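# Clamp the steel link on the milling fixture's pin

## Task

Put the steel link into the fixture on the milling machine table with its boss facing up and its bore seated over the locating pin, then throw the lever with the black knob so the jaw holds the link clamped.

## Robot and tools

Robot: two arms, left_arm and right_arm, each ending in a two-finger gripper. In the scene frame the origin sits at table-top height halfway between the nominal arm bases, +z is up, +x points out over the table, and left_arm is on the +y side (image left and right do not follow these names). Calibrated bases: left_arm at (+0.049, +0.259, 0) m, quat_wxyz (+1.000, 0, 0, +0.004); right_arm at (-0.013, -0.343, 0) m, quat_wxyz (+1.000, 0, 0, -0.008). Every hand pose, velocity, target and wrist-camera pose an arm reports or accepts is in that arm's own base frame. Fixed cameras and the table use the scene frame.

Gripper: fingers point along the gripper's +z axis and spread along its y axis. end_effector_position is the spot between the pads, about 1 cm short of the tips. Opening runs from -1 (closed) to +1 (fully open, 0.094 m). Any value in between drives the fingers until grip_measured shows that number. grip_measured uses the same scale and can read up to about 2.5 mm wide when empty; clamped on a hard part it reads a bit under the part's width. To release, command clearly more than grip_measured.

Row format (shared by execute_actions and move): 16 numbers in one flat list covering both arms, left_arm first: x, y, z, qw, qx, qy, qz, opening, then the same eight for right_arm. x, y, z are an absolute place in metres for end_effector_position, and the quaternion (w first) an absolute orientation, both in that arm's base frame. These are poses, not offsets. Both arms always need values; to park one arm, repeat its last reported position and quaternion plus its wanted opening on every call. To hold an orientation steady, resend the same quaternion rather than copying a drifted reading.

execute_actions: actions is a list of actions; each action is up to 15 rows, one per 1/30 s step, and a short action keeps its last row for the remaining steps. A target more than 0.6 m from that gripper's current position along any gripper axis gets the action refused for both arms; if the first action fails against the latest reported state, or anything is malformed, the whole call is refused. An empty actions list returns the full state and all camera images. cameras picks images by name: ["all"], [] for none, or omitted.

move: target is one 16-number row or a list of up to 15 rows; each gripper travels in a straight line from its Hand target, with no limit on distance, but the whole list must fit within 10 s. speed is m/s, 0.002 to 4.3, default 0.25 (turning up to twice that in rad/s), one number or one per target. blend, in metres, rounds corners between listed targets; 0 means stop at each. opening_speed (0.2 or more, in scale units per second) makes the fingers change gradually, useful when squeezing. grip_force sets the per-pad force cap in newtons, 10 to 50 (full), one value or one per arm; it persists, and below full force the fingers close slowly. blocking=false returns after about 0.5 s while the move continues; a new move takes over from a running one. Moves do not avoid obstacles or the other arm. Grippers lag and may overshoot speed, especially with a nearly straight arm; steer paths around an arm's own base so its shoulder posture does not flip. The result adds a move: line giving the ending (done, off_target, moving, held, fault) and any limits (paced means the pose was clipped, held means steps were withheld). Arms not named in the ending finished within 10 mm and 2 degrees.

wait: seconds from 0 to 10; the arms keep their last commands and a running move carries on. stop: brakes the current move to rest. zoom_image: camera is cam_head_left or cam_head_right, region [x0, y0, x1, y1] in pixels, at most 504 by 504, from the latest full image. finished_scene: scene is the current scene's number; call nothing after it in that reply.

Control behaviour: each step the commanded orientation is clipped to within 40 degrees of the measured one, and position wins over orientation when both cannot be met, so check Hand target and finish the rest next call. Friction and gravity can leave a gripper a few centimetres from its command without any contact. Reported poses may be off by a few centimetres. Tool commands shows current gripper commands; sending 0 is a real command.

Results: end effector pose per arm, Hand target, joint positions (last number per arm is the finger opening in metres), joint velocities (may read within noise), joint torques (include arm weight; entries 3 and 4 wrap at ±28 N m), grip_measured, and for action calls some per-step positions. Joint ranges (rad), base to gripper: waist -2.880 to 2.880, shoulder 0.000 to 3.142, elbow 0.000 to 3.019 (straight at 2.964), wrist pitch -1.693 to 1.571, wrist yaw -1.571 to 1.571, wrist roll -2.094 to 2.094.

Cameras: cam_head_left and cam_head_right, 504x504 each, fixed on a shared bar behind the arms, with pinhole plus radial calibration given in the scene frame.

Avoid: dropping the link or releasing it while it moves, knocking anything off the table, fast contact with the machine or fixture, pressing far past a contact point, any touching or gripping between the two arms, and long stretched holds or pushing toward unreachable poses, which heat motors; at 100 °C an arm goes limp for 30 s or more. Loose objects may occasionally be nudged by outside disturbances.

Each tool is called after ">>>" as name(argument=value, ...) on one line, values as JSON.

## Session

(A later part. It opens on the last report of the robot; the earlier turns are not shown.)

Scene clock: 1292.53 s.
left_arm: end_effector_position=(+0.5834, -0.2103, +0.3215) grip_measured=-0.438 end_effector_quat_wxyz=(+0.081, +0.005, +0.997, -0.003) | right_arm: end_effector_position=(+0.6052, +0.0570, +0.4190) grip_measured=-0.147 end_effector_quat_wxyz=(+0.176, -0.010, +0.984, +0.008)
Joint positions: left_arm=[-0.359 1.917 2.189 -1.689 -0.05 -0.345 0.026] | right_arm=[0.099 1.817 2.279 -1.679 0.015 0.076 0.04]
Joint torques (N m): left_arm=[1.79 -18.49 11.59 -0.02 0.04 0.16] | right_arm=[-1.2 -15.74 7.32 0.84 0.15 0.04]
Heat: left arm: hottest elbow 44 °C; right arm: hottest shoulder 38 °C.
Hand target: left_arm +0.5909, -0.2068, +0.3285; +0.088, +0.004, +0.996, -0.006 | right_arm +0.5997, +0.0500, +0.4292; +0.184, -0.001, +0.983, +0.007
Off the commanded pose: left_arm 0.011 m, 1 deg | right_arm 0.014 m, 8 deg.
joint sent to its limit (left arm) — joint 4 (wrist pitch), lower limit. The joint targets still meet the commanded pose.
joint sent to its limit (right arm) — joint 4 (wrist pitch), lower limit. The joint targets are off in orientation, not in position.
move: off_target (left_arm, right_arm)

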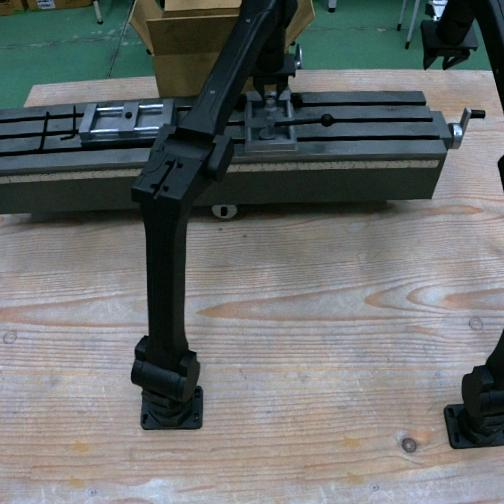

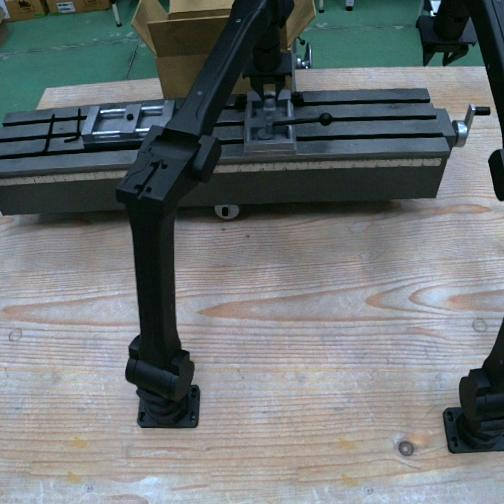

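>>> move(target=[0.608, -0.2045, 0.312, 0.0698, 0.004, 0.9976, 0, -0.7, 0.60, 0.05, 0.43, 0.1045, 0, 0.9945, 0, -0.15], speed=0.05, cameras=["all"])

>>> zoom_image(camera="cam_head_left", region=[250, 80, 290, 130])

>>> zoom_image(camera="cam_head_right", region=[250, 80, 290, 130])

Scene clock: 1353.57 s.
left_arm: end_effector_position=(+0.5955, -0.2079, +0.3067) grip_measured=-0.438 end_effector_quat_wxyz=(+0.073, +0.006, +0.997, +0.000) | right_arm: end_effector_position=(+0.6052, +0.0570, +0.4190) grip_measured=-0.147 end_effector_quat_wxyz=(+0.176, -0.010, +0.984, +0.008)
Joint positions: left_arm=[-0.349 1.957 2.212 -1.689 -0.049 -0.334 0.026] | right_arm=[0.099 1.817 2.279 -1.679 0.015 0.076 0.04]
Joint torques (N m): left_arm=[1.96 -18.14 12.56 -0.02 0.07 0.19] | right_arm=[-1.2 -15.74 7.27 0.81 0.15 0.03]
Heat: left arm: hottest elbow 44 °C; right arm: hottest shoulder 38 °C.
Hand target: left_arm +0.6072, -0.2042, +0.3116; +0.081, +0.004, +0.997, -0.004 | right_arm +0.5997, +0.0500, +0.4292; +0.184, -0.001, +0.983, +0.007
Off the commanded pose: left_arm 0.014 m, 0 deg | right_arm 0.014 m, 8 deg.
joint sent to its limit (left arm) — joint 4 (wrist pitch), lower limit. The joint targets still meet the commanded pose.
joint sent to its limit (right arm) — joint 4 (wrist pitch), lower limit. The joint targets are off in orientation, not in position.
move: off_target (left_arm, right_arm)

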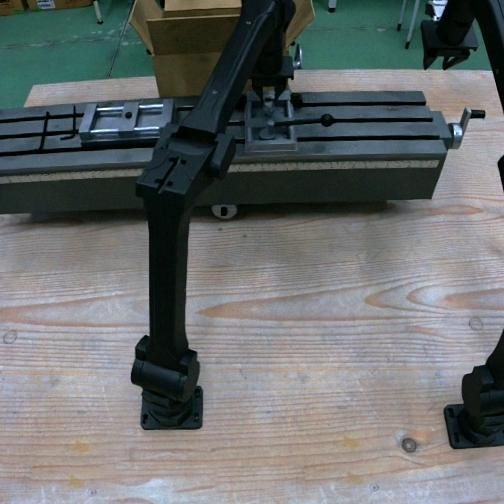

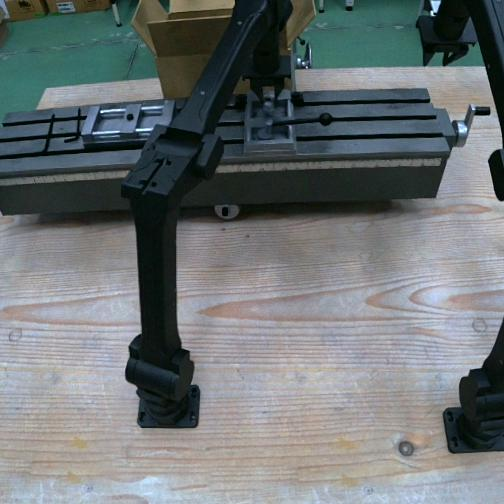

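Scaled by 10.080 from the camera's 504x504 image, which has a finer 720x720 frame.

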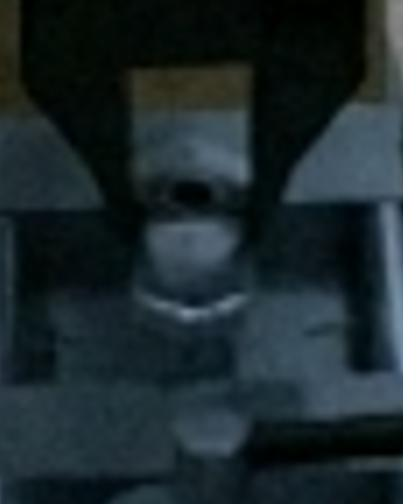

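Scaled by 10.080 from the camera's 504x504 image, which has a finer 720x720 frame.

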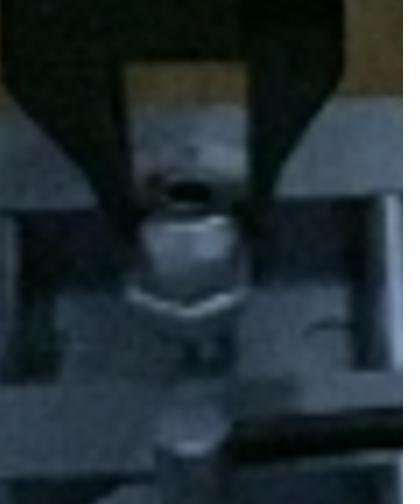

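>>> move(target=[0.613, -0.2045, 0.297, 0.0698, 0.004, 0.9976, 0, -0.7, 0.60, 0.05, 0.43, 0.1045, 0, 0.9945, 0, -0.15], speed=0.05, cameras=["all"])

>>> zoom_image(camera="cam_head_left", region=[250, 80, 290, 130])

>>> zoom_image(camera="cam_head_right", region=[250, 80, 290, 130])

Scene clock: 1370.77 s.
left_arm: end_effector_position=(+0.5984, -0.2081, +0.3059) grip_measured=-0.438 end_effector_quat_wxyz=(+0.073, +0.006, +0.997, +0.000) | right_arm: end_effector_position=(+0.6052, +0.0570, +0.4190) grip_measured=-0.147 end_effector_quat_wxyz=(+0.176, -0.010, +0.984, +0.008)
Joint positions: left_arm=[-0.347 1.965 2.222 -1.689 -0.048 -0.332 0.026] | right_arm=[0.099 1.817 2.279 -1.679 0.015 0.076 0.04]
Joint torques (N m): left_arm=[2.08 -17.2 11.84 0.1 0.05 0.18] | right_arm=[-1.44 -15.56 7.36 0.8 0.16 0.04]
Heat: left arm: hottest elbow 43 °C; right arm: hottest shoulder 38 °C.
Hand target: left_arm +0.6123, -0.2042, +0.2967; +0.070, +0.004, +0.998, +0.000 | right_arm +0.5997, +0.0500, +0.4292; +0.184, -0.001, +0.983, +0.007
Off the commanded pose: left_arm 0.017 m, 0 deg | right_arm 0.014 m, 8 deg.
joint sent to its limit (right arm) — joint 4 (wrist pitch), lower limit. The joint targets are off in orientation, not in position.
move: off_target (left_arm, right_arm)

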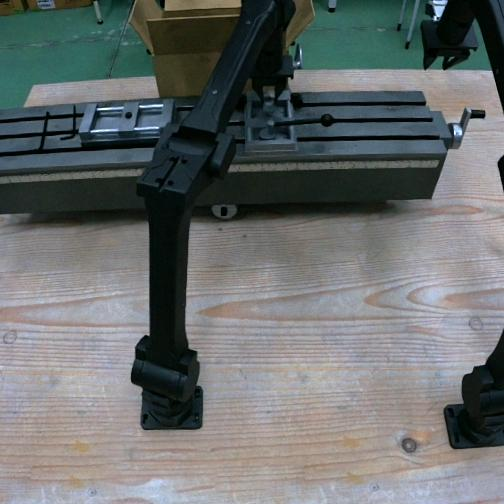

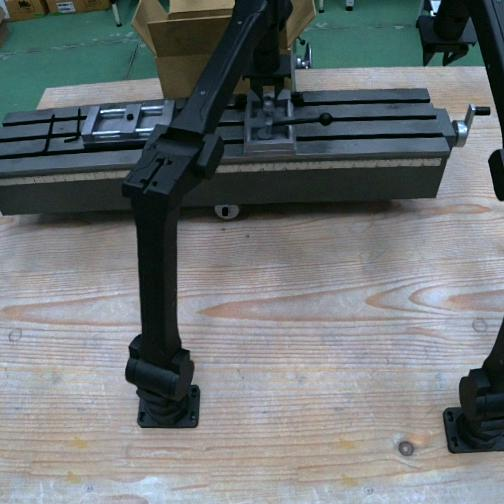

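Scaled by 10.080 from the camera's 504x504 image, which has a finer 720x720 frame.

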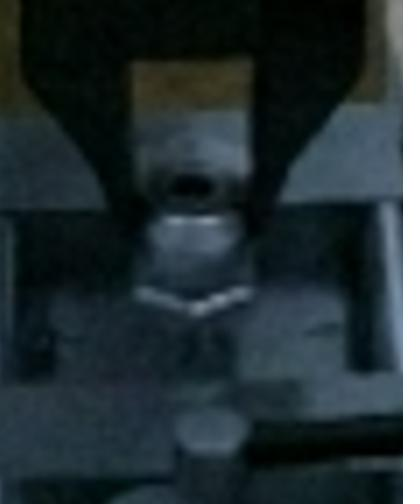

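Scaled by 10.080 from the camera's 504x504 image, which has a finer 720x720 frame.

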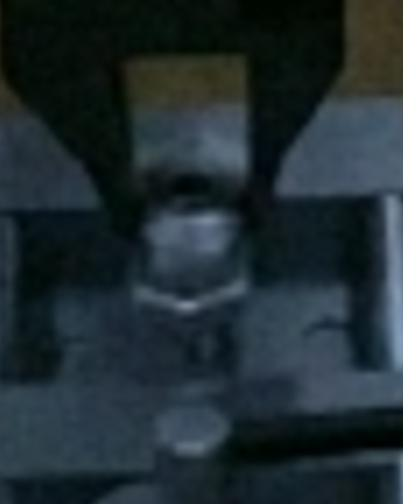

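>>> move(target=[0.613, -0.2045, 0.283, 0.0698, 0.004, 0.9976, 0, -0.7, 0.60, 0.05, 0.43, 0.1045, 0, 0.9945, 0, -0.15], speed=0.05)

>>> wait(seconds=0.2, cameras=["all"])

>>> zoom_image(camera="cam_head_left", region=[250, 80, 290, 130])

>>> zoom_image(camera="cam_head_right", region=[250, 80, 290, 130])

Scene clock: 1401.80 s.
left_arm: end_effector_position=(+0.6022, -0.2087, +0.3058) grip_measured=-0.438 end_effector_quat_wxyz=(+0.080, +0.005, +0.997, -0.003) | right_arm: end_effector_position=(+0.6052, +0.0570, +0.4190) grip_measured=-0.147 end_effector_quat_wxyz=(+0.176, -0.010, +0.984, +0.008)
Joint positions: left_arm=[-0.346 1.965 2.22 -1.673 -0.048 -0.332 0.026] | right_arm=[0.099 1.817 2.279 -1.679 0.015 0.076 0.04]
Joint torques (N m): left_arm=[1.96 -17.96 7.71 1.02 0.06 0.17] | right_arm=[-1.08 -15.62 7.3 0.84 0.16 0.03]
Heat: left arm: hottest elbow 45 °C; right arm: hottest shoulder 38 °C.
Hand target: left_arm +0.6121, -0.2043, +0.2831; +0.070, +0.004, +0.998, +0.000 | right_arm +0.5997, +0.0500, +0.4292; +0.184, -0.001, +0.983, +0.007
Off the commanded pose: left_arm 0.026 m, 1 deg | right_arm 0.014 m, 8 deg.
joint sent to its limit (right arm) — joint 4 (wrist pitch), lower limit. The joint targets are off in orientation, not in position.
move: off_target (left_arm, right_arm)

Scene clock: 1402.00 s.
left_arm: end_effector_position=(+0.6022, -0.2087, +0.3058) grip_measured=-0.438 end_effector_quat_wxyz=(+0.080, +0.005, +0.997, -0.003) | right_arm: end_effector_position=(+0.6052, +0.0570, +0.4190) grip_measured=-0.147 end_effector_quat_wxyz=(+0.176, -0.010, +0.984, +0.008)
Joint positions: left_arm=[-0.346 1.965 2.22 -1.673 -0.048 -0.332 0.026] | right_arm=[0.099 1.817 2.279 -1.679 0.015 0.076 0.04]
Joint torques (N m): left_arm=[2.02 -18.08 7.69 1.03 0.05 0.18] | right_arm=[-1.14 -15.62 7.35 0.85 0.15 0.02]
Heat: left arm: hottest elbow 45 °C; right arm: hottest shoulder 38 °C.
Hand target: left_arm +0.6121, -0.2043, +0.2832; +0.070, +0.004, +0.998, +0.000 | right_arm +0.5997, +0.0500, +0.4292; +0.184, -0.001, +0.983, +0.007
Tool commands: left_gripper/opening=-0.7 right_gripper/opening=-0.15
Off the commanded pose: left_arm 0.026 m, 1 deg | right_arm 0.014 m, 8 deg.
wait: 0.20 s; at rest by 0.17 s

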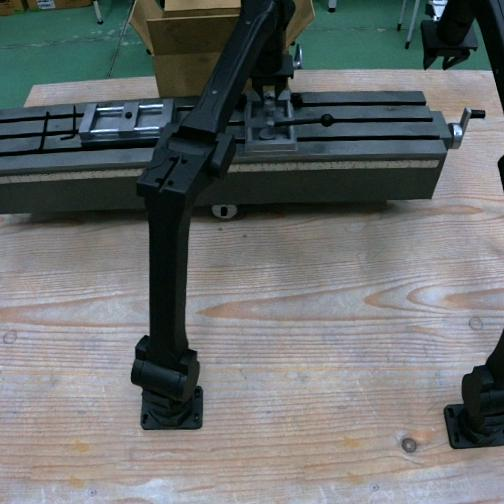

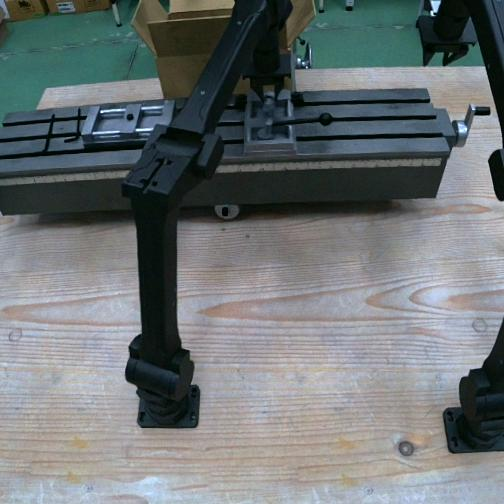

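Scaled by 10.080 from the camera's 504x504 image, which has a finer 720x720 frame.

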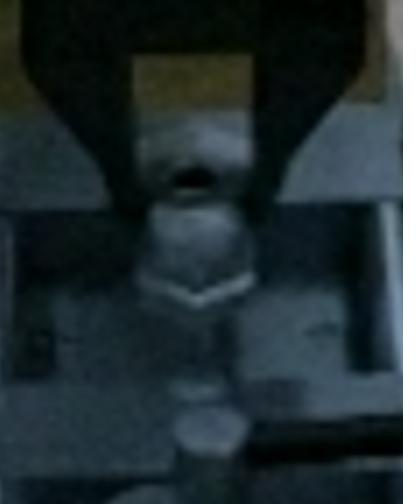

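Scaled by 10.080 from the camera's 504x504 image, which has a finer 720x720 frame.

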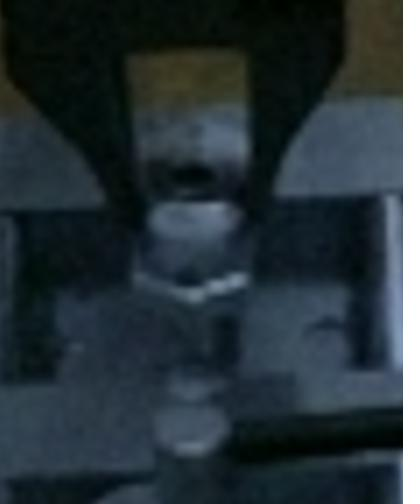

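>>> move(target=[[0.610, -0.2045, 0.340, 0.0698, 0.004, 0.9976, 0, -0.7, 0.60, 0.05, 0.43, 0.1045, 0, 0.9945, 0, -0.15],[0.5925, -0.2055, 0.335, 0.0698, 0.004, 0.9976, 0, -0.7, 0.60, 0.05, 0.43, 0.1045, 0, 0.9945, 0, -0.15],[0.5925, -0.2055, 0.320, 0.0698, 0.004, 0.9976, 0, -0.7, 0.60, 0.05, 0.43, 0.1045, 0, 0.9945, 0, -0.15]], speed=0.08, cameras=["all"])

>>> zoom_image(camera="cam_head_left", region=[250, 80, 290, 130])

>>> zoom_image(camera="cam_head_right", region=[250, 80, 290, 130])

Scene clock: 1437.70 s.
left_arm: end_effector_position=(+0.5957, -0.2061, +0.3155) grip_measured=-0.438 end_effector_quat_wxyz=(+0.081, +0.006, +0.997, -0.003) | right_arm: end_effector_position=(+0.6052, +0.0570, +0.4190) grip_measured=-0.147 end_effector_quat_wxyz=(+0.176, -0.010, +0.984, +0.008)
Joint positions: left_arm=[-0.346 1.947 2.219 -1.688 -0.048 -0.33 0.026] | right_arm=[0.099 1.817 2.279 -1.679 0.015 0.076 0.04]
Joint torques (N m): left_arm=[0.91 -20.6 8.64 -0.02 -0.03 0.05] | right_arm=[-1.08 -15.38 7.32 0.77 0.17 0.02]
Heat: left arm: hottest elbow 41 °C; right arm: hottest shoulder 38 °C.
Hand target: left_arm +0.5923, -0.2053, +0.3195; +0.080, +0.004, +0.997, -0.003 | right_arm +0.5997, +0.0500, +0.4292; +0.184, -0.001, +0.983, +0.007
Off the commanded pose: left_arm 0.006 m, 1 deg | right_arm 0.014 m, 8 deg.
joint sent to its limit (left arm) — joint 4 (wrist pitch), lower limit. The joint targets still meet the commanded pose.
joint sent to its limit (right arm) — joint 4 (wrist pitch), lower limit. The joint targets are off in orientation, not in position.
move: off_target (right_arm)

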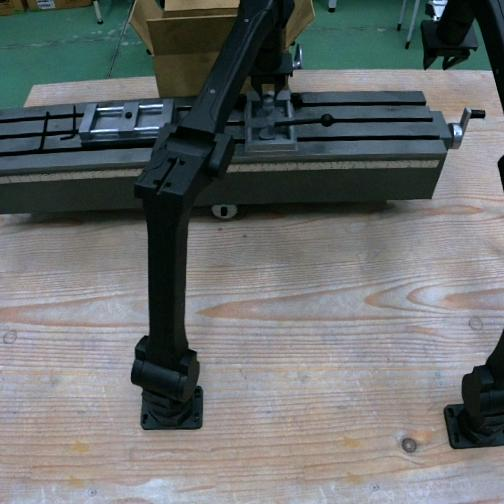

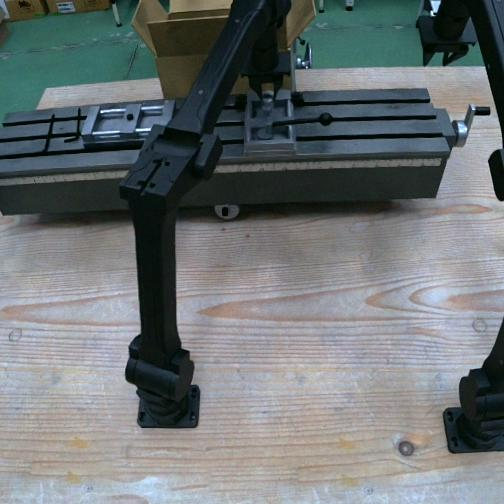

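Scaled by 10.080 from the camera's 504x504 image, which has a finer 720x720 frame.

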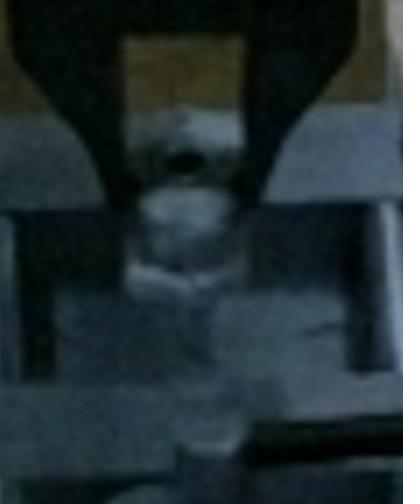

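Scaled by 10.080 from the camera's 504x504 image, which has a finer 720x720 frame.

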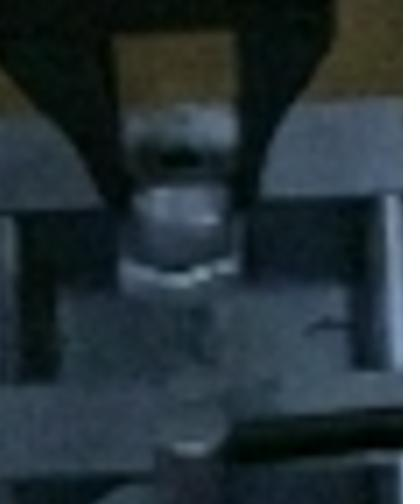

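>>> move(target=[0.577, -0.2075, 0.325, 0.0698, 0.004, 0.9976, 0, -0.7, 0.60, 0.05, 0.43, 0.1045, 0, 0.9945, 0, -0.15], speed=0.08, cameras=["all"])

>>> zoom_image(camera="cam_head_left", region=[250, 80, 290, 130])

>>> zoom_image(camera="cam_head_right", region=[250, 80, 290, 130])

Scene clock: 1454.70 s.
left_arm: end_effector_position=(+0.5850, -0.2030, +0.3127) grip_measured=-0.438 end_effector_quat_wxyz=(+0.072, +0.004, +0.997, +0.000) | right_arm: end_effector_position=(+0.6052, +0.0570, +0.4190) grip_measured=-0.147 end_effector_quat_wxyz=(+0.176, -0.010, +0.984, +0.008)
Joint positions: left_arm=[-0.347 1.922 2.174 -1.688 -0.048 -0.336 0.026] | right_arm=[0.099 1.817 2.279 -1.679 0.015 0.076 0.04]
Joint torques (N m): left_arm=[0.26 -21.25 8.66 -0.06 -0.09 0] | right_arm=[-1.08 -15.56 7.25 0.8 0.16 0.02]
Heat: left arm: hottest elbow 40 °C; right arm: hottest shoulder 38 °C.
Hand target: left_arm +0.5769, -0.2073, +0.3246; +0.077, +0.004, +0.997, -0.003 | right_arm +0.5997, +0.0500, +0.4292; +0.184, -0.001, +0.983, +0.007
Off the commanded pose: left_arm 0.015 m, 0 deg | right_arm 0.014 m, 8 deg.
joint sent to its limit (left arm) — joint 4 (wrist pitch), lower limit. The joint targets still meet the commanded pose.
joint sent to its limit (right arm) — joint 4 (wrist pitch), lower limit. The joint targets are off in orientation, not in position.
move: off_target (left_arm, right_arm)

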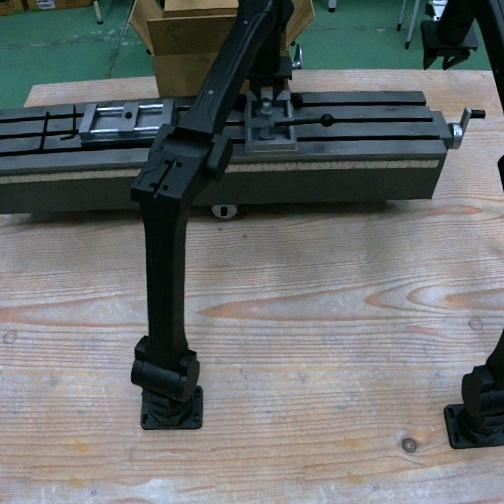

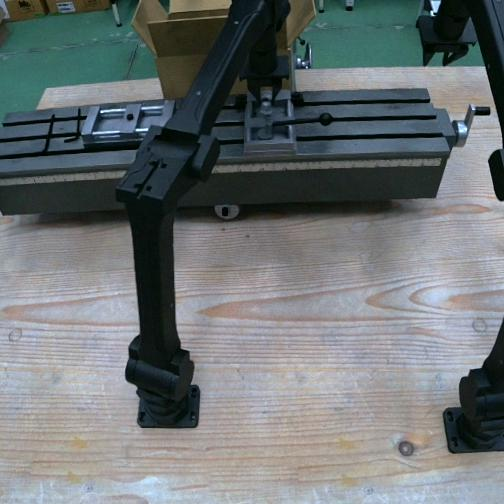

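Scaled by 10.080 from the camera's 504x504 image, which has a finer 720x720 frame.

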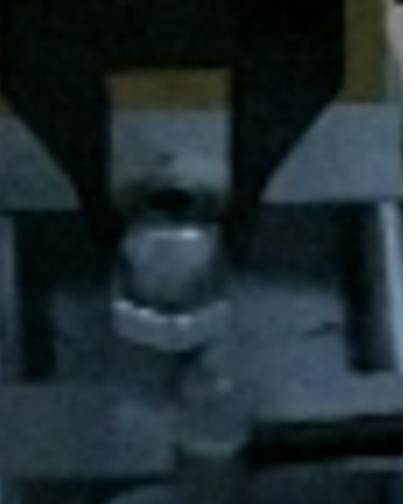

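Scaled by 10.080 from the camera's 504x504 image, which has a finer 720x720 frame.

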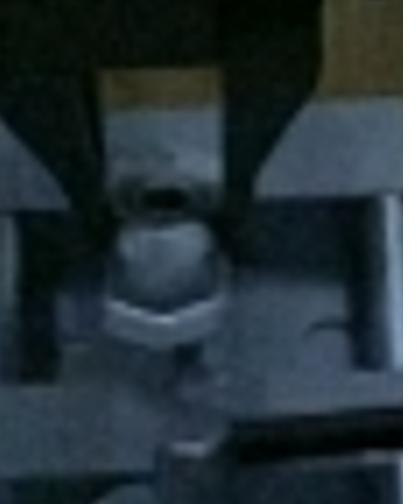

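>>> move(target=[0.575, -0.2150, 0.325, 0.0698, 0.004, 0.9976, 0, -0.7, 0.60, 0.05, 0.43, 0.1045, 0, 0.9945, 0, -0.15], speed=0.08)

Scene clock: 1469.57 s.
left_arm: end_effector_position=(+0.5822, -0.2105, +0.3123) grip_measured=-0.438 end_effector_quat_wxyz=(+0.071, +0.004, +0.997, -0.001) | right_arm: end_effector_position=(+0.6052, +0.0570, +0.4190) grip_measured=-0.147 end_effector_quat_wxyz=(+0.176, -0.010, +0.984, +0.008)
Joint positions: left_arm=[-0.36 1.922 2.174 -1.688 -0.048 -0.348 0.026] | right_arm=[0.099 1.817 2.279 -1.679 0.015 0.076 0.04]
Joint torques (N m): left_arm=[0.21 -21.13 8.81 -0.06 -0.16 0] | right_arm=[-1.32 -15.68 7.34 0.77 0.17 0.04]
Heat: left arm: hottest elbow 39 °C; right arm: hottest shoulder 38 °C.
Hand target: left_arm +0.5748, -0.2147, +0.3246; +0.078, +0.004, +0.997, -0.003 | right_arm +0.5997, +0.0500, +0.4292; +0.184, -0.001, +0.983, +0.007
Off the commanded pose: left_arm 0.015 m, 0 deg | right_arm 0.014 m, 8 deg.
joint sent to its limit (left arm) — joint 4 (wrist pitch), lower limit. The joint targets still meet the commanded pose.
joint sent to its limit (right arm) — joint 4 (wrist pitch), lower limit. The joint targets are off in orientation, not in position.
move: off_target (left_arm, right_arm)

>>> move(target=[0.574, -0.2043, 0.322, 0.0698, 0.004, 0.9976, 0, -0.7, 0.60, 0.05, 0.43, 0.1045, 0, 0.9945, 0, -0.15], speed=0.08, cameras=["all"])

>>> zoom_image(camera="cam_head_left", region=[250, 80, 290, 130])

>>> zoom_image(camera="cam_head_right", region=[250, 80, 290, 130])

Scene clock: 1490.07 s.
left_arm: end_effector_position=(+0.5786, -0.2101, +0.3088) grip_measured=-0.438 end_effector_quat_wxyz=(+0.066, +0.005, +0.998, +0.001) | right_arm: end_effector_position=(+0.6052, +0.0570, +0.4190) grip_measured=-0.147 end_effector_quat_wxyz=(+0.176, -0.010, +0.984, +0.008)
Joint positions: left_arm=[-0.361 1.916 2.157 -1.688 -0.048 -0.349 0.026] | right_arm=[0.099 1.817 2.279 -1.679 0.015 0.076 0.04]
Joint torques (N m): left_arm=[1.44 -21.13 8.66 -0.08 -0.08 0.13] | right_arm=[-1.44 -15.74 7.35 0.84 0.16 0.05]
Heat: left arm: hottest elbow 38 °C; right arm: hottest shoulder 38 °C.
Hand target: left_arm +0.5740, -0.2043, +0.3215; +0.072, +0.004, +0.997, -0.001 | right_arm +0.5997, +0.0500, +0.4292; +0.184, -0.001, +0.983, +0.007
Off the commanded pose: left_arm 0.015 m, 0 deg | right_arm 0.014 m, 8 deg.
joint sent to its limit (left arm) — joint 4 (wrist pitch), lower limit. The joint targets still meet the commanded pose.
joint sent to its limit (right arm) — joint 4 (wrist pitch), lower limit. The joint targets are off in orientation, not in position.
move: off_target (left_arm, right_arm)

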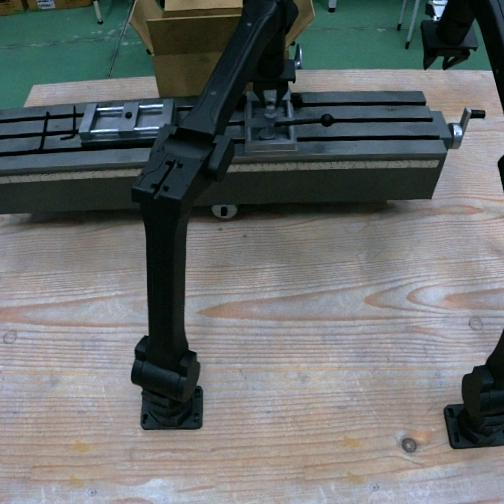

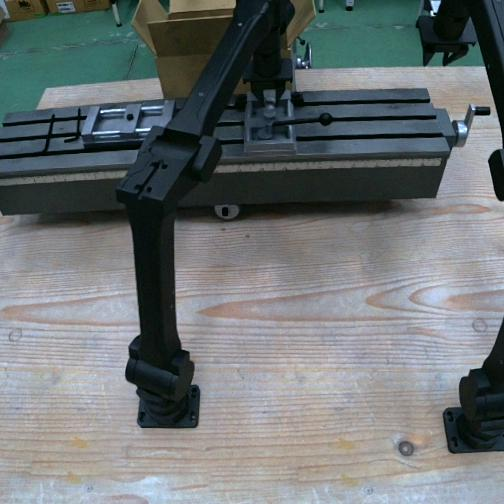

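Scaled by 10.080 from the camera's 504x504 image, which has a finer 720x720 frame.

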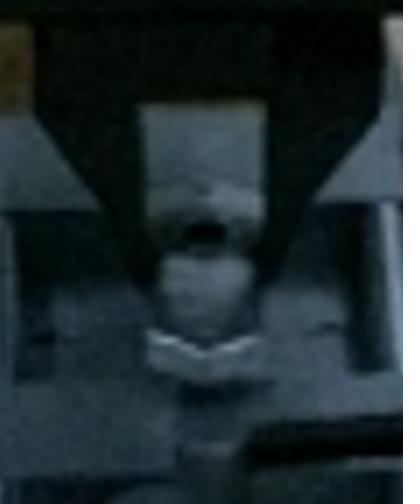

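Scaled by 10.080 from the camera's 504x504 image, which has a finer 720x720 frame.

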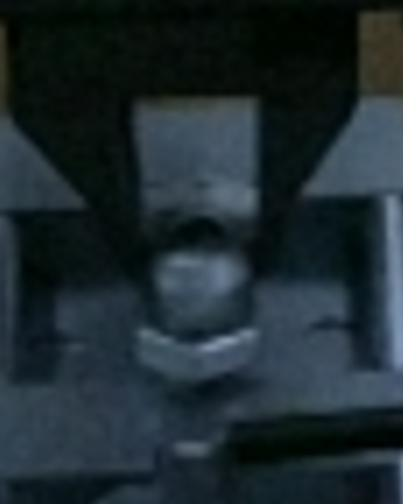

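>>> move(target=[[0.580, -0.193, 0.328, 0.0698, 0.004, 0.9976, 0, -0.7, 0.60, 0.05, 0.43, 0.1045, 0, 0.9945, 0, -0.15],[0.5785, -0.2118, 0.326, 0.0698, 0.004, 0.9976, 0, -0.7, 0.60, 0.05, 0.43, 0.1045, 0, 0.9945, 0, -0.15]], speed=0.08)

Scene clock: 1505.10 s.
left_arm: end_effector_position=(+0.5801, -0.2052, +0.3093) grip_measured=-0.438 end_effector_quat_wxyz=(+0.066, +0.004, +0.998, +0.001) | right_arm: end_effector_position=(+0.6052, +0.0570, +0.4190) grip_measured=-0.147 end_effector_quat_wxyz=(+0.176, -0.010, +0.984, +0.008)
Joint positions: left_arm=[-0.353 1.915 2.156 -1.688 -0.048 -0.341 0.026] | right_arm=[0.099 1.817 2.279 -1.679 0.015 0.076 0.04]
Joint torques (N m): left_arm=[0.15 -20.37 10.78 -0.08 -0.12 -0.02] | right_arm=[-1.38 -15.74 7.35 0.8 0.17 0.03]
Heat: left arm: hottest elbow 38 °C; right arm: hottest shoulder 38 °C.
Hand target: left_arm +0.5779, -0.2116, +0.3255; +0.080, +0.004, +0.997, -0.004 | right_arm +0.5997, +0.0500, +0.4292; +0.184, -0.001, +0.983, +0.007
Off the commanded pose: left_arm 0.018 m, 0 deg | right_arm 0.014 m, 8 deg.
joint sent to its limit (left arm) — joint 4 (wrist pitch), lower limit. The joint targets still meet the commanded pose.
joint sent to its limit (right arm) — joint 4 (wrist pitch), lower limit. The joint targets are off in orientation, not in position.
move: off_target (left_arm, right_arm)

>>> move(target=[[0.5785, -0.2110, 0.302, 0.0698, 0.004, 0.9976, 0, -0.7, 0.60, 0.05, 0.43, 0.1045, 0, 0.9945, 0, -0.15],[0.5785, -0.2180, 0.292, 0.0698, 0.004, 0.9976, 0, -0.7, 0.60, 0.05, 0.43, 0.1045, 0, 0.9945, 0, -0.15]], speed=[0.05, 0.02], cameras=["all"])

>>> zoom_image(camera="cam_head_left", region=[250, 80, 290, 130])

>>> zoom_image(camera="cam_head_right", region=[250, 80, 290, 130])

Scene clock: 1526.67 s.
left_arm: end_effector_position=(+0.5784, -0.2089, +0.3059) grip_measured=-0.438 end_effector_quat_wxyz=(+0.077, +0.002, +0.997, -0.003) | right_arm: end_effector_position=(+0.6052, +0.0570, +0.4190) grip_measured=-0.147 end_effector_quat_wxyz=(+0.176, -0.010, +0.984, +0.008)
Joint positions: left_arm=[-0.36 1.893 2.111 -1.644 -0.049 -0.353 0.026] | right_arm=[0.099 1.817 2.279 -1.679 0.015 0.076 0.04]
Joint torques (N m): left_arm=[0.03 -18.26 7.49 0.73 -0.15 -0.01] | right_arm=[-0.97 -15.74 7.31 0.8 0.16 0.03]
Heat: left arm: hottest elbow 39 °C; right arm: hottest shoulder 38 °C.
Hand target: left_arm +0.5782, -0.2178, +0.2920; +0.070, +0.004, +0.998, +0.000 | right_arm +0.5997, +0.0500, +0.4292; +0.184, -0.001, +0.983, +0.007
Off the commanded pose: left_arm 0.017 m, 1 deg | right_arm 0.014 m, 8 deg.
joint sent to its limit (right arm) — joint 4 (wrist pitch), lower limit. The joint targets are off in orientation, not in position.
move: off_target (left_arm, right_arm)

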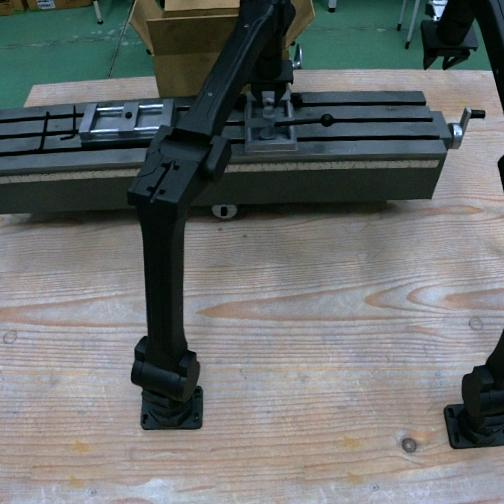

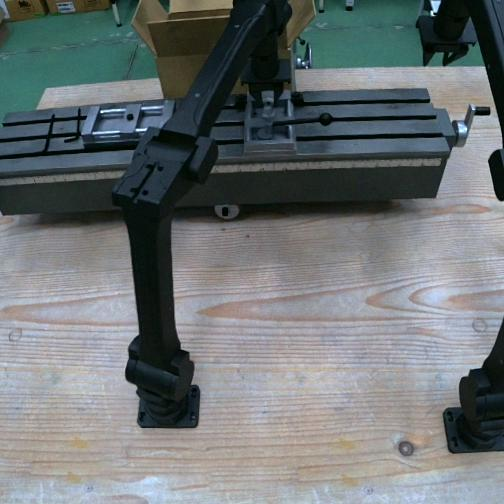

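Scaled by 10.080 from the camera's 504x504 image, which has a finer 720x720 frame.

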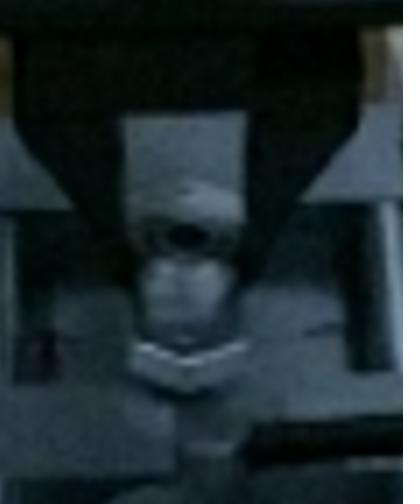

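Scaled by 10.080 from the camera's 504x504 image, which has a finer 720x720 frame.

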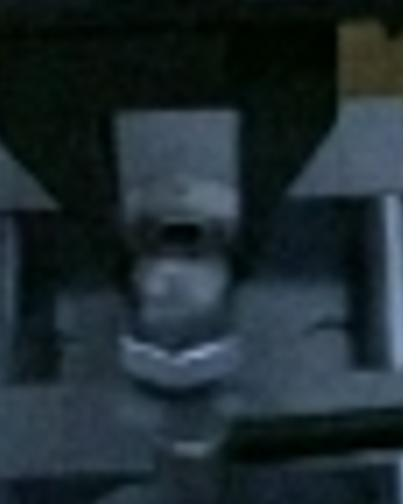

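>>> move(target=[[0.5785, -0.2240, 0.296, 0.0698, 0.004, 0.9976, 0, -0.7, 0.60, 0.05, 0.43, 0.1045, 0, 0.9945, 0, -0.15],[0.5785, -0.2300, 0.294, 0.0698, 0.004, 0.9976, 0, -0.7, 0.60, 0.05, 0.43, 0.1045, 0, 0.9945, 0, -0.15]], speed=[0.03, 0.02], cameras=["all"])

>>> zoom_image(camera="cam_head_left", region=[250, 80, 290, 130])

>>> zoom_image(camera="cam_head_right", region=[250, 80, 290, 130])

Scene clock: 1574.20 s.
left_arm: end_effector_position=(+0.5772, -0.2125, +0.3060) grip_measured=-0.438 end_effector_quat_wxyz=(+0.078, -0.004, +0.997, +0.001) | right_arm: end_effector_position=(+0.6052, +0.0570, +0.4190) grip_measured=-0.147 end_effector_quat_wxyz=(+0.176, -0.010, +0.984, +0.008)
Joint positions: left_arm=[-0.368 1.893 2.111 -1.643 -0.058 -0.372 0.026] | right_arm=[0.099 1.817 2.279 -1.679 0.015 0.076 0.04]
Joint torques (N m): left_arm=[-0.56 -17.14 9.68 0.29 0.12 0.01] | right_arm=[-1.14 -15.38 7.36 0.87 0.16 0.05]
Heat: left arm: hottest elbow 37 °C; right arm: hottest shoulder 38 °C.
Hand target: left_arm +0.5780, -0.2297, +0.2939; +0.070, +0.004, +0.998, +0.000 | right_arm +0.5997, +0.0500, +0.4292; +0.184, -0.001, +0.983, +0.007
Off the commanded pose: left_arm 0.021 m, 1 deg | right_arm 0.014 m, 8 deg.
joint sent to its limit (right arm) — joint 4 (wrist pitch), lower limit. The joint targets are off in orientation, not in position.
move: off_target (left_arm, right_arm)

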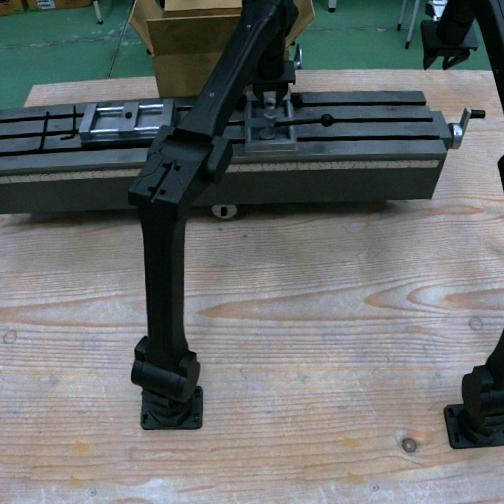

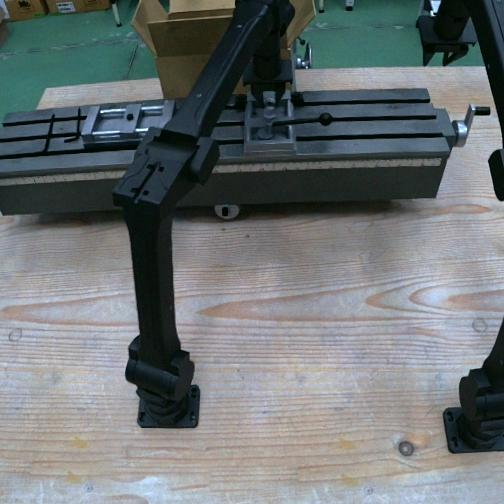

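Scaled by 10.080 from the camera's 504x504 image, which has a finer 720x720 frame.

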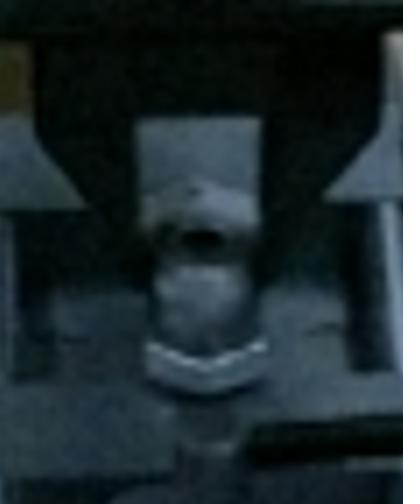

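Scaled by 10.080 from the camera's 504x504 image, which has a finer 720x720 frame.

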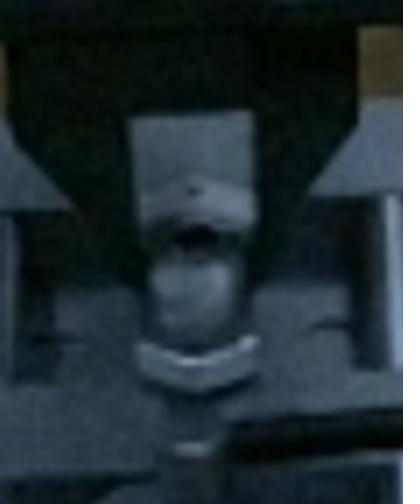

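>>> move(target=[[0.5825, -0.2250, 0.296, 0.0698, 0.004, 0.9976, 0, -0.7, 0.60, 0.05, 0.43, 0.1045, 0, 0.9945, 0, -0.15],[0.5825, -0.2000, 0.296, 0.0698, 0.004, 0.9976, 0, -0.7, 0.60, 0.05, 0.43, 0.1045, 0, 0.9945, 0, -0.15]], speed=[0.05, 0.03])

Scene clock: 1597.07 s.
left_arm: end_effector_position=(+0.5784, -0.2088, +0.3061) grip_measured=-0.438 end_effector_quat_wxyz=(+0.077, +0.007, +0.997, -0.003) | right_arm: end_effector_position=(+0.6052, +0.0570, +0.4190) grip_measured=-0.147 end_effector_quat_wxyz=(+0.176, -0.010, +0.984, +0.008)
Joint positions: left_arm=[-0.359 1.892 2.111 -1.643 -0.048 -0.342 0.026] | right_arm=[0.099 1.817 2.279 -1.679 0.015 0.076 0.04]
Joint torques (N m): left_arm=[2.2 -18.78 7.62 0.54 0 0.17] | right_arm=[-1.2 -15.5 7.34 0.85 0.16 0.04]
Heat: left arm: hottest elbow 38 °C; right arm: hottest shoulder 38 °C.
Hand target: left_arm +0.5824, -0.1999, +0.2960; +0.070, +0.004, +0.998, +0.000 | right_arm +0.5997, +0.0500, +0.4292; +0.184, -0.001, +0.983, +0.007
Off the commanded pose: left_arm 0.014 m, 1 deg | right_arm 0.014 m, 8 deg.
joint sent to its limit (right arm) — joint 4 (wrist pitch), lower limit. The joint targets are off in orientation, not in position.
move: off_target (left_arm, right_arm)

>>> move(target=[[0.592, -0.2050, 0.298, 0.0698, 0.004, 0.9976, 0, -0.7, 0.60, 0.05, 0.43, 0.1045, 0, 0.9945, 0, -0.15],[0.592, -0.2280, 0.296, 0.0698, 0.004, 0.9976, 0, -0.7, 0.60, 0.05, 0.43, 0.1045, 0, 0.9945, 0, -0.15]], speed=[0.05, 0.03])

Scene clock: 1609.00 s.
left_arm: end_effector_position=(+0.5824, -0.2144, +0.3062) grip_measured=-0.438 end_effector_quat_wxyz=(+0.074, +0.001, +0.997, -0.001) | right_arm: end_effector_position=(+0.6052, +0.0570, +0.4190) grip_measured=-0.147 end_effector_quat_wxyz=(+0.176, -0.010, +0.984, +0.008)
Joint positions: left_arm=[-0.366 1.918 2.151 -1.665 -0.05 -0.36 0.026] | right_arm=[0.099 1.817 2.279 -1.679 0.015 0.076 0.04]
Joint torques (N m): left_arm=[0.03 -16.21 11.73 0.02 -0.11 0.01] | right_arm=[-1.03 -15.56 7.31 0.87 0.16 0.05]
Heat: left arm: hottest elbow 38 °C; right arm: hottest shoulder 38 °C.
Hand target: left_arm +0.5911, -0.2278, +0.2958; +0.070, +0.004, +0.998, +0.000 | right_arm +0.5997, +0.0500, +0.4292; +0.184, -0.001, +0.983, +0.007
Off the commanded pose: left_arm 0.020 m, 1 deg | right_arm 0.014 m, 8 deg.
joint sent to its limit (right arm) — joint 4 (wrist pitch), lower limit. The joint targets are off in orientation, not in position.
move: off_target (left_arm, right_arm)

>>> wait(seconds=0.1, cameras=["all"])

>>> zoom_image(camera="cam_head_left", region=[255, 90, 285, 120])

>>> zoom_image(camera="cam_head_right", region=[255, 90, 285, 120])

Scene clock: 1622.53 s.
left_arm: end_effector_position=(+0.5825, -0.2145, +0.3062) grip_measured=-0.438 end_effector_quat_wxyz=(+0.074, +0.001, +0.997, -0.001) | right_arm: end_effector_position=(+0.6052, +0.0570, +0.4190) grip_measured=-0.147 end_effector_quat_wxyz=(+0.176, -0.010, +0.984, +0.008)
Joint positions: left_arm=[-0.366 1.919 2.152 -1.665 -0.05 -0.361 0.026] | right_arm=[0.099 1.817 2.279 -1.679 0.015 0.076 0.04]
Joint torques (N m): left_arm=[0.03 -16.32 11.78 0.1 -0.11 0] | right_arm=[-1.08 -15.5 7.34 0.79 0.16 0.04]
Heat: left arm: hottest elbow 39 °C; right arm: hottest shoulder 38 °C.
Hand target: left_arm +0.5912, -0.2278, +0.2958; +0.070, +0.004, +0.998, +0.000 | right_arm +0.5997, +0.0500, +0.4292; +0.184, -0.001, +0.983, +0.007
Tool commands: left_gripper/opening=-0.7 right_gripper/opening=-0.15
Off the commanded pose: left_arm 0.019 m, 1 deg | right_arm 0.014 m, 8 deg.
wait: 0.10 s; at rest from the start

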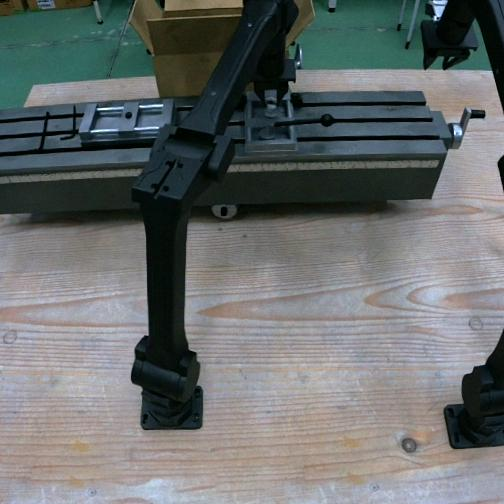

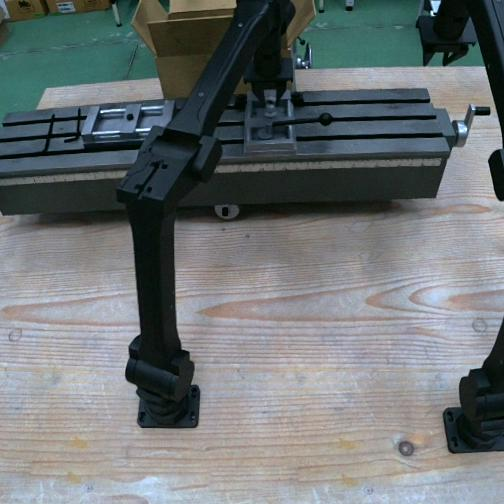

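Scaled by 16.800 from the camera's 504x504 image, which has a finer 720x720 frame.

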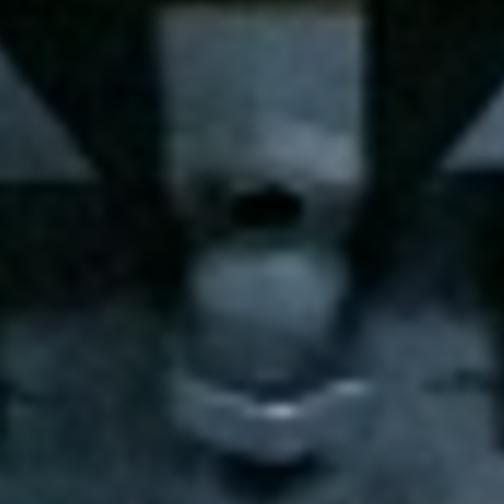

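Scaled by 16.800 from the camera's 504x504 image, which has a finer 720x720 frame.

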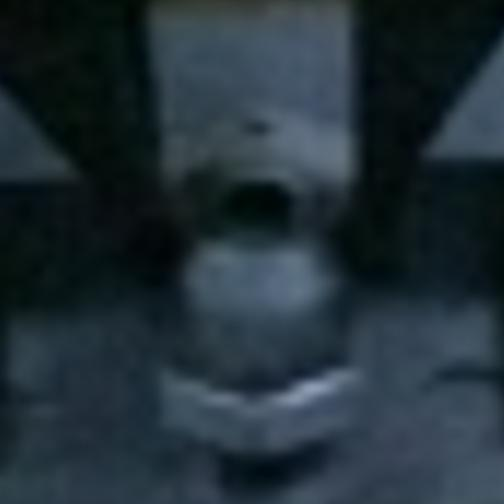

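>>> move(target=[[0.5915, -0.2080, 0.298, 0.0698, 0.004, 0.9976, 0, -0.7, 0.60, 0.05, 0.43, 0.1045, 0, 0.9945, 0, -0.15],[0.5915, -0.2000, 0.298, 0.0698, 0.004, 0.9976, 0, -0.7, 0.60, 0.05, 0.43, 0.1045, 0, 0.9945, 0, -0.15]], speed=[0.04, 0.015])

Scene clock: 1659.67 s.
left_arm: end_effector_position=(+0.5838, -0.2110, +0.3061) grip_measured=-0.438 end_effector_quat_wxyz=(+0.073, +0.009, +0.997, -0.003) | right_arm: end_effector_position=(+0.6052, +0.0570, +0.4190) grip_measured=-0.147 end_effector_quat_wxyz=(+0.176, -0.010, +0.984, +0.008)
Joint positions: left_arm=[-0.359 1.919 2.152 -1.665 -0.045 -0.337 0.026] | right_arm=[0.099 1.817 2.279 -1.679 0.015 0.076 0.04]
Joint torques (N m): left_arm=[2.49 -18.78 8.36 0.55 -0.12 0.19] | right_arm=[-1.38 -15.68 7.32 0.77 0.16 0.04]
Heat: left arm: hottest elbow 40 °C; right arm: hottest shoulder 38 °C.
Hand target: left_arm +0.5913, -0.1999, +0.2981; +0.070, +0.004, +0.998, +0.000 | right_arm +0.5997, +0.0500, +0.4292; +0.184, -0.001, +0.983, +0.007
Off the commanded pose: left_arm 0.016 m, 1 deg | right_arm 0.014 m, 8 deg.
joint sent to its limit (right arm) — joint 4 (wrist pitch), lower limit. The joint targets are off in orientation, not in position.
move: off_target (left_arm, right_arm)

>>> move(target=[0.5915, -0.2000, 0.284, 0.0698, 0.004, 0.9976, 0, -0.7, 0.60, 0.05, 0.43, 0.1045, 0, 0.9945, 0, -0.15], speed=0.04, cameras=["all"])

>>> zoom_image(camera="cam_head_left", region=[255, 90, 285, 120])

>>> zoom_image(camera="cam_head_right", region=[255, 90, 285, 120])

Scene clock: 1670.97 s.
left_arm: end_effector_position=(+0.5835, -0.2109, +0.3055) grip_measured=-0.438 end_effector_quat_wxyz=(+0.084, +0.009, +0.996, -0.007) | right_arm: end_effector_position=(+0.6052, +0.0570, +0.4190) grip_measured=-0.147 end_effector_quat_wxyz=(+0.176, -0.010, +0.984, +0.008)
Joint positions: left_arm=[-0.359 1.897 2.115 -1.627 -0.044 -0.336 0.026] | right_arm=[0.099 1.817 2.279 -1.679 0.015 0.076 0.04]
Joint torques (N m): left_arm=[2.43 -17.67 7.19 0.7 -0.11 0.17] | right_arm=[-1.14 -15.56 7.35 0.8 0.17 0.03]
Heat: left arm: hottest elbow 40 °C; right arm: hottest shoulder 38 °C.
Hand target: left_arm +0.5908, -0.1999, +0.2842; +0.070, +0.004, +0.998, +0.000 | right_arm +0.5997, +0.0500, +0.4292; +0.184, -0.001, +0.983, +0.007
Off the commanded pose: left_arm 0.025 m, 2 deg | right_arm 0.014 m, 8 deg.
joint sent to its limit (right arm) — joint 4 (wrist pitch), lower limit. The joint targets are off in orientation, not in position.
move: off_target (left_arm, right_arm)

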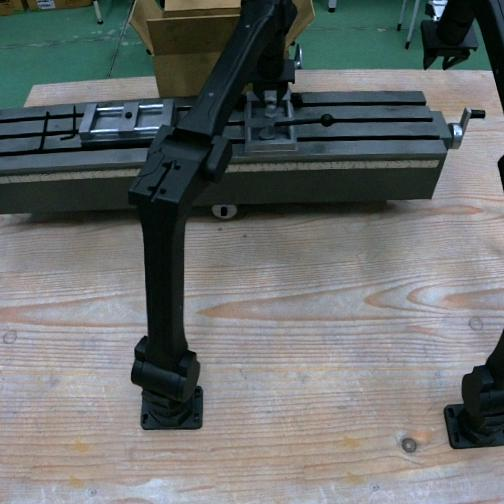

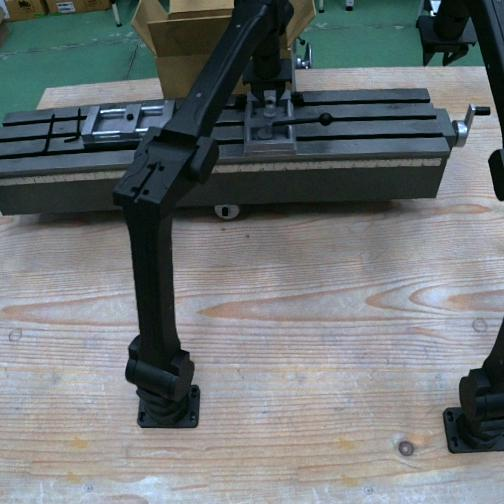

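Scaled by 16.800 from the camera's 504x504 image, which has a finer 720x720 frame.

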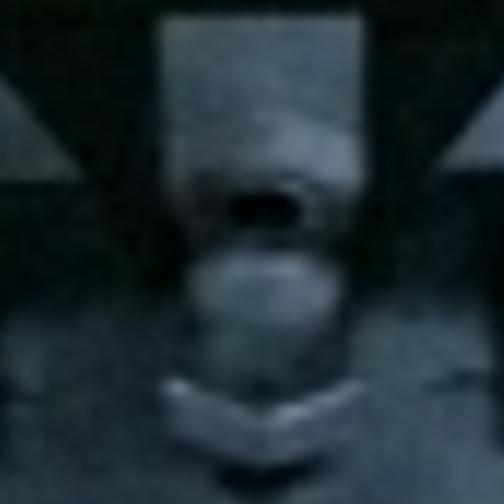

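Scaled by 16.800 from the camera's 504x504 image, which has a finer 720x720 frame.

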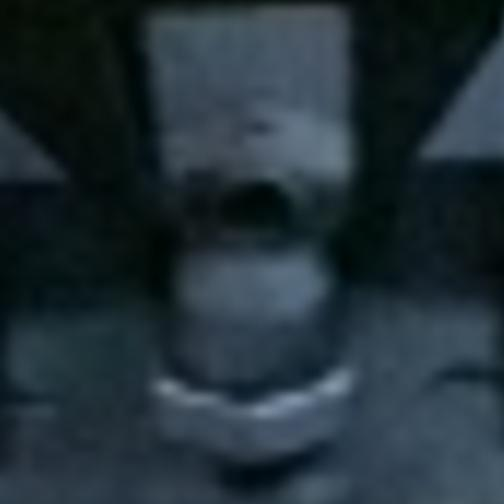

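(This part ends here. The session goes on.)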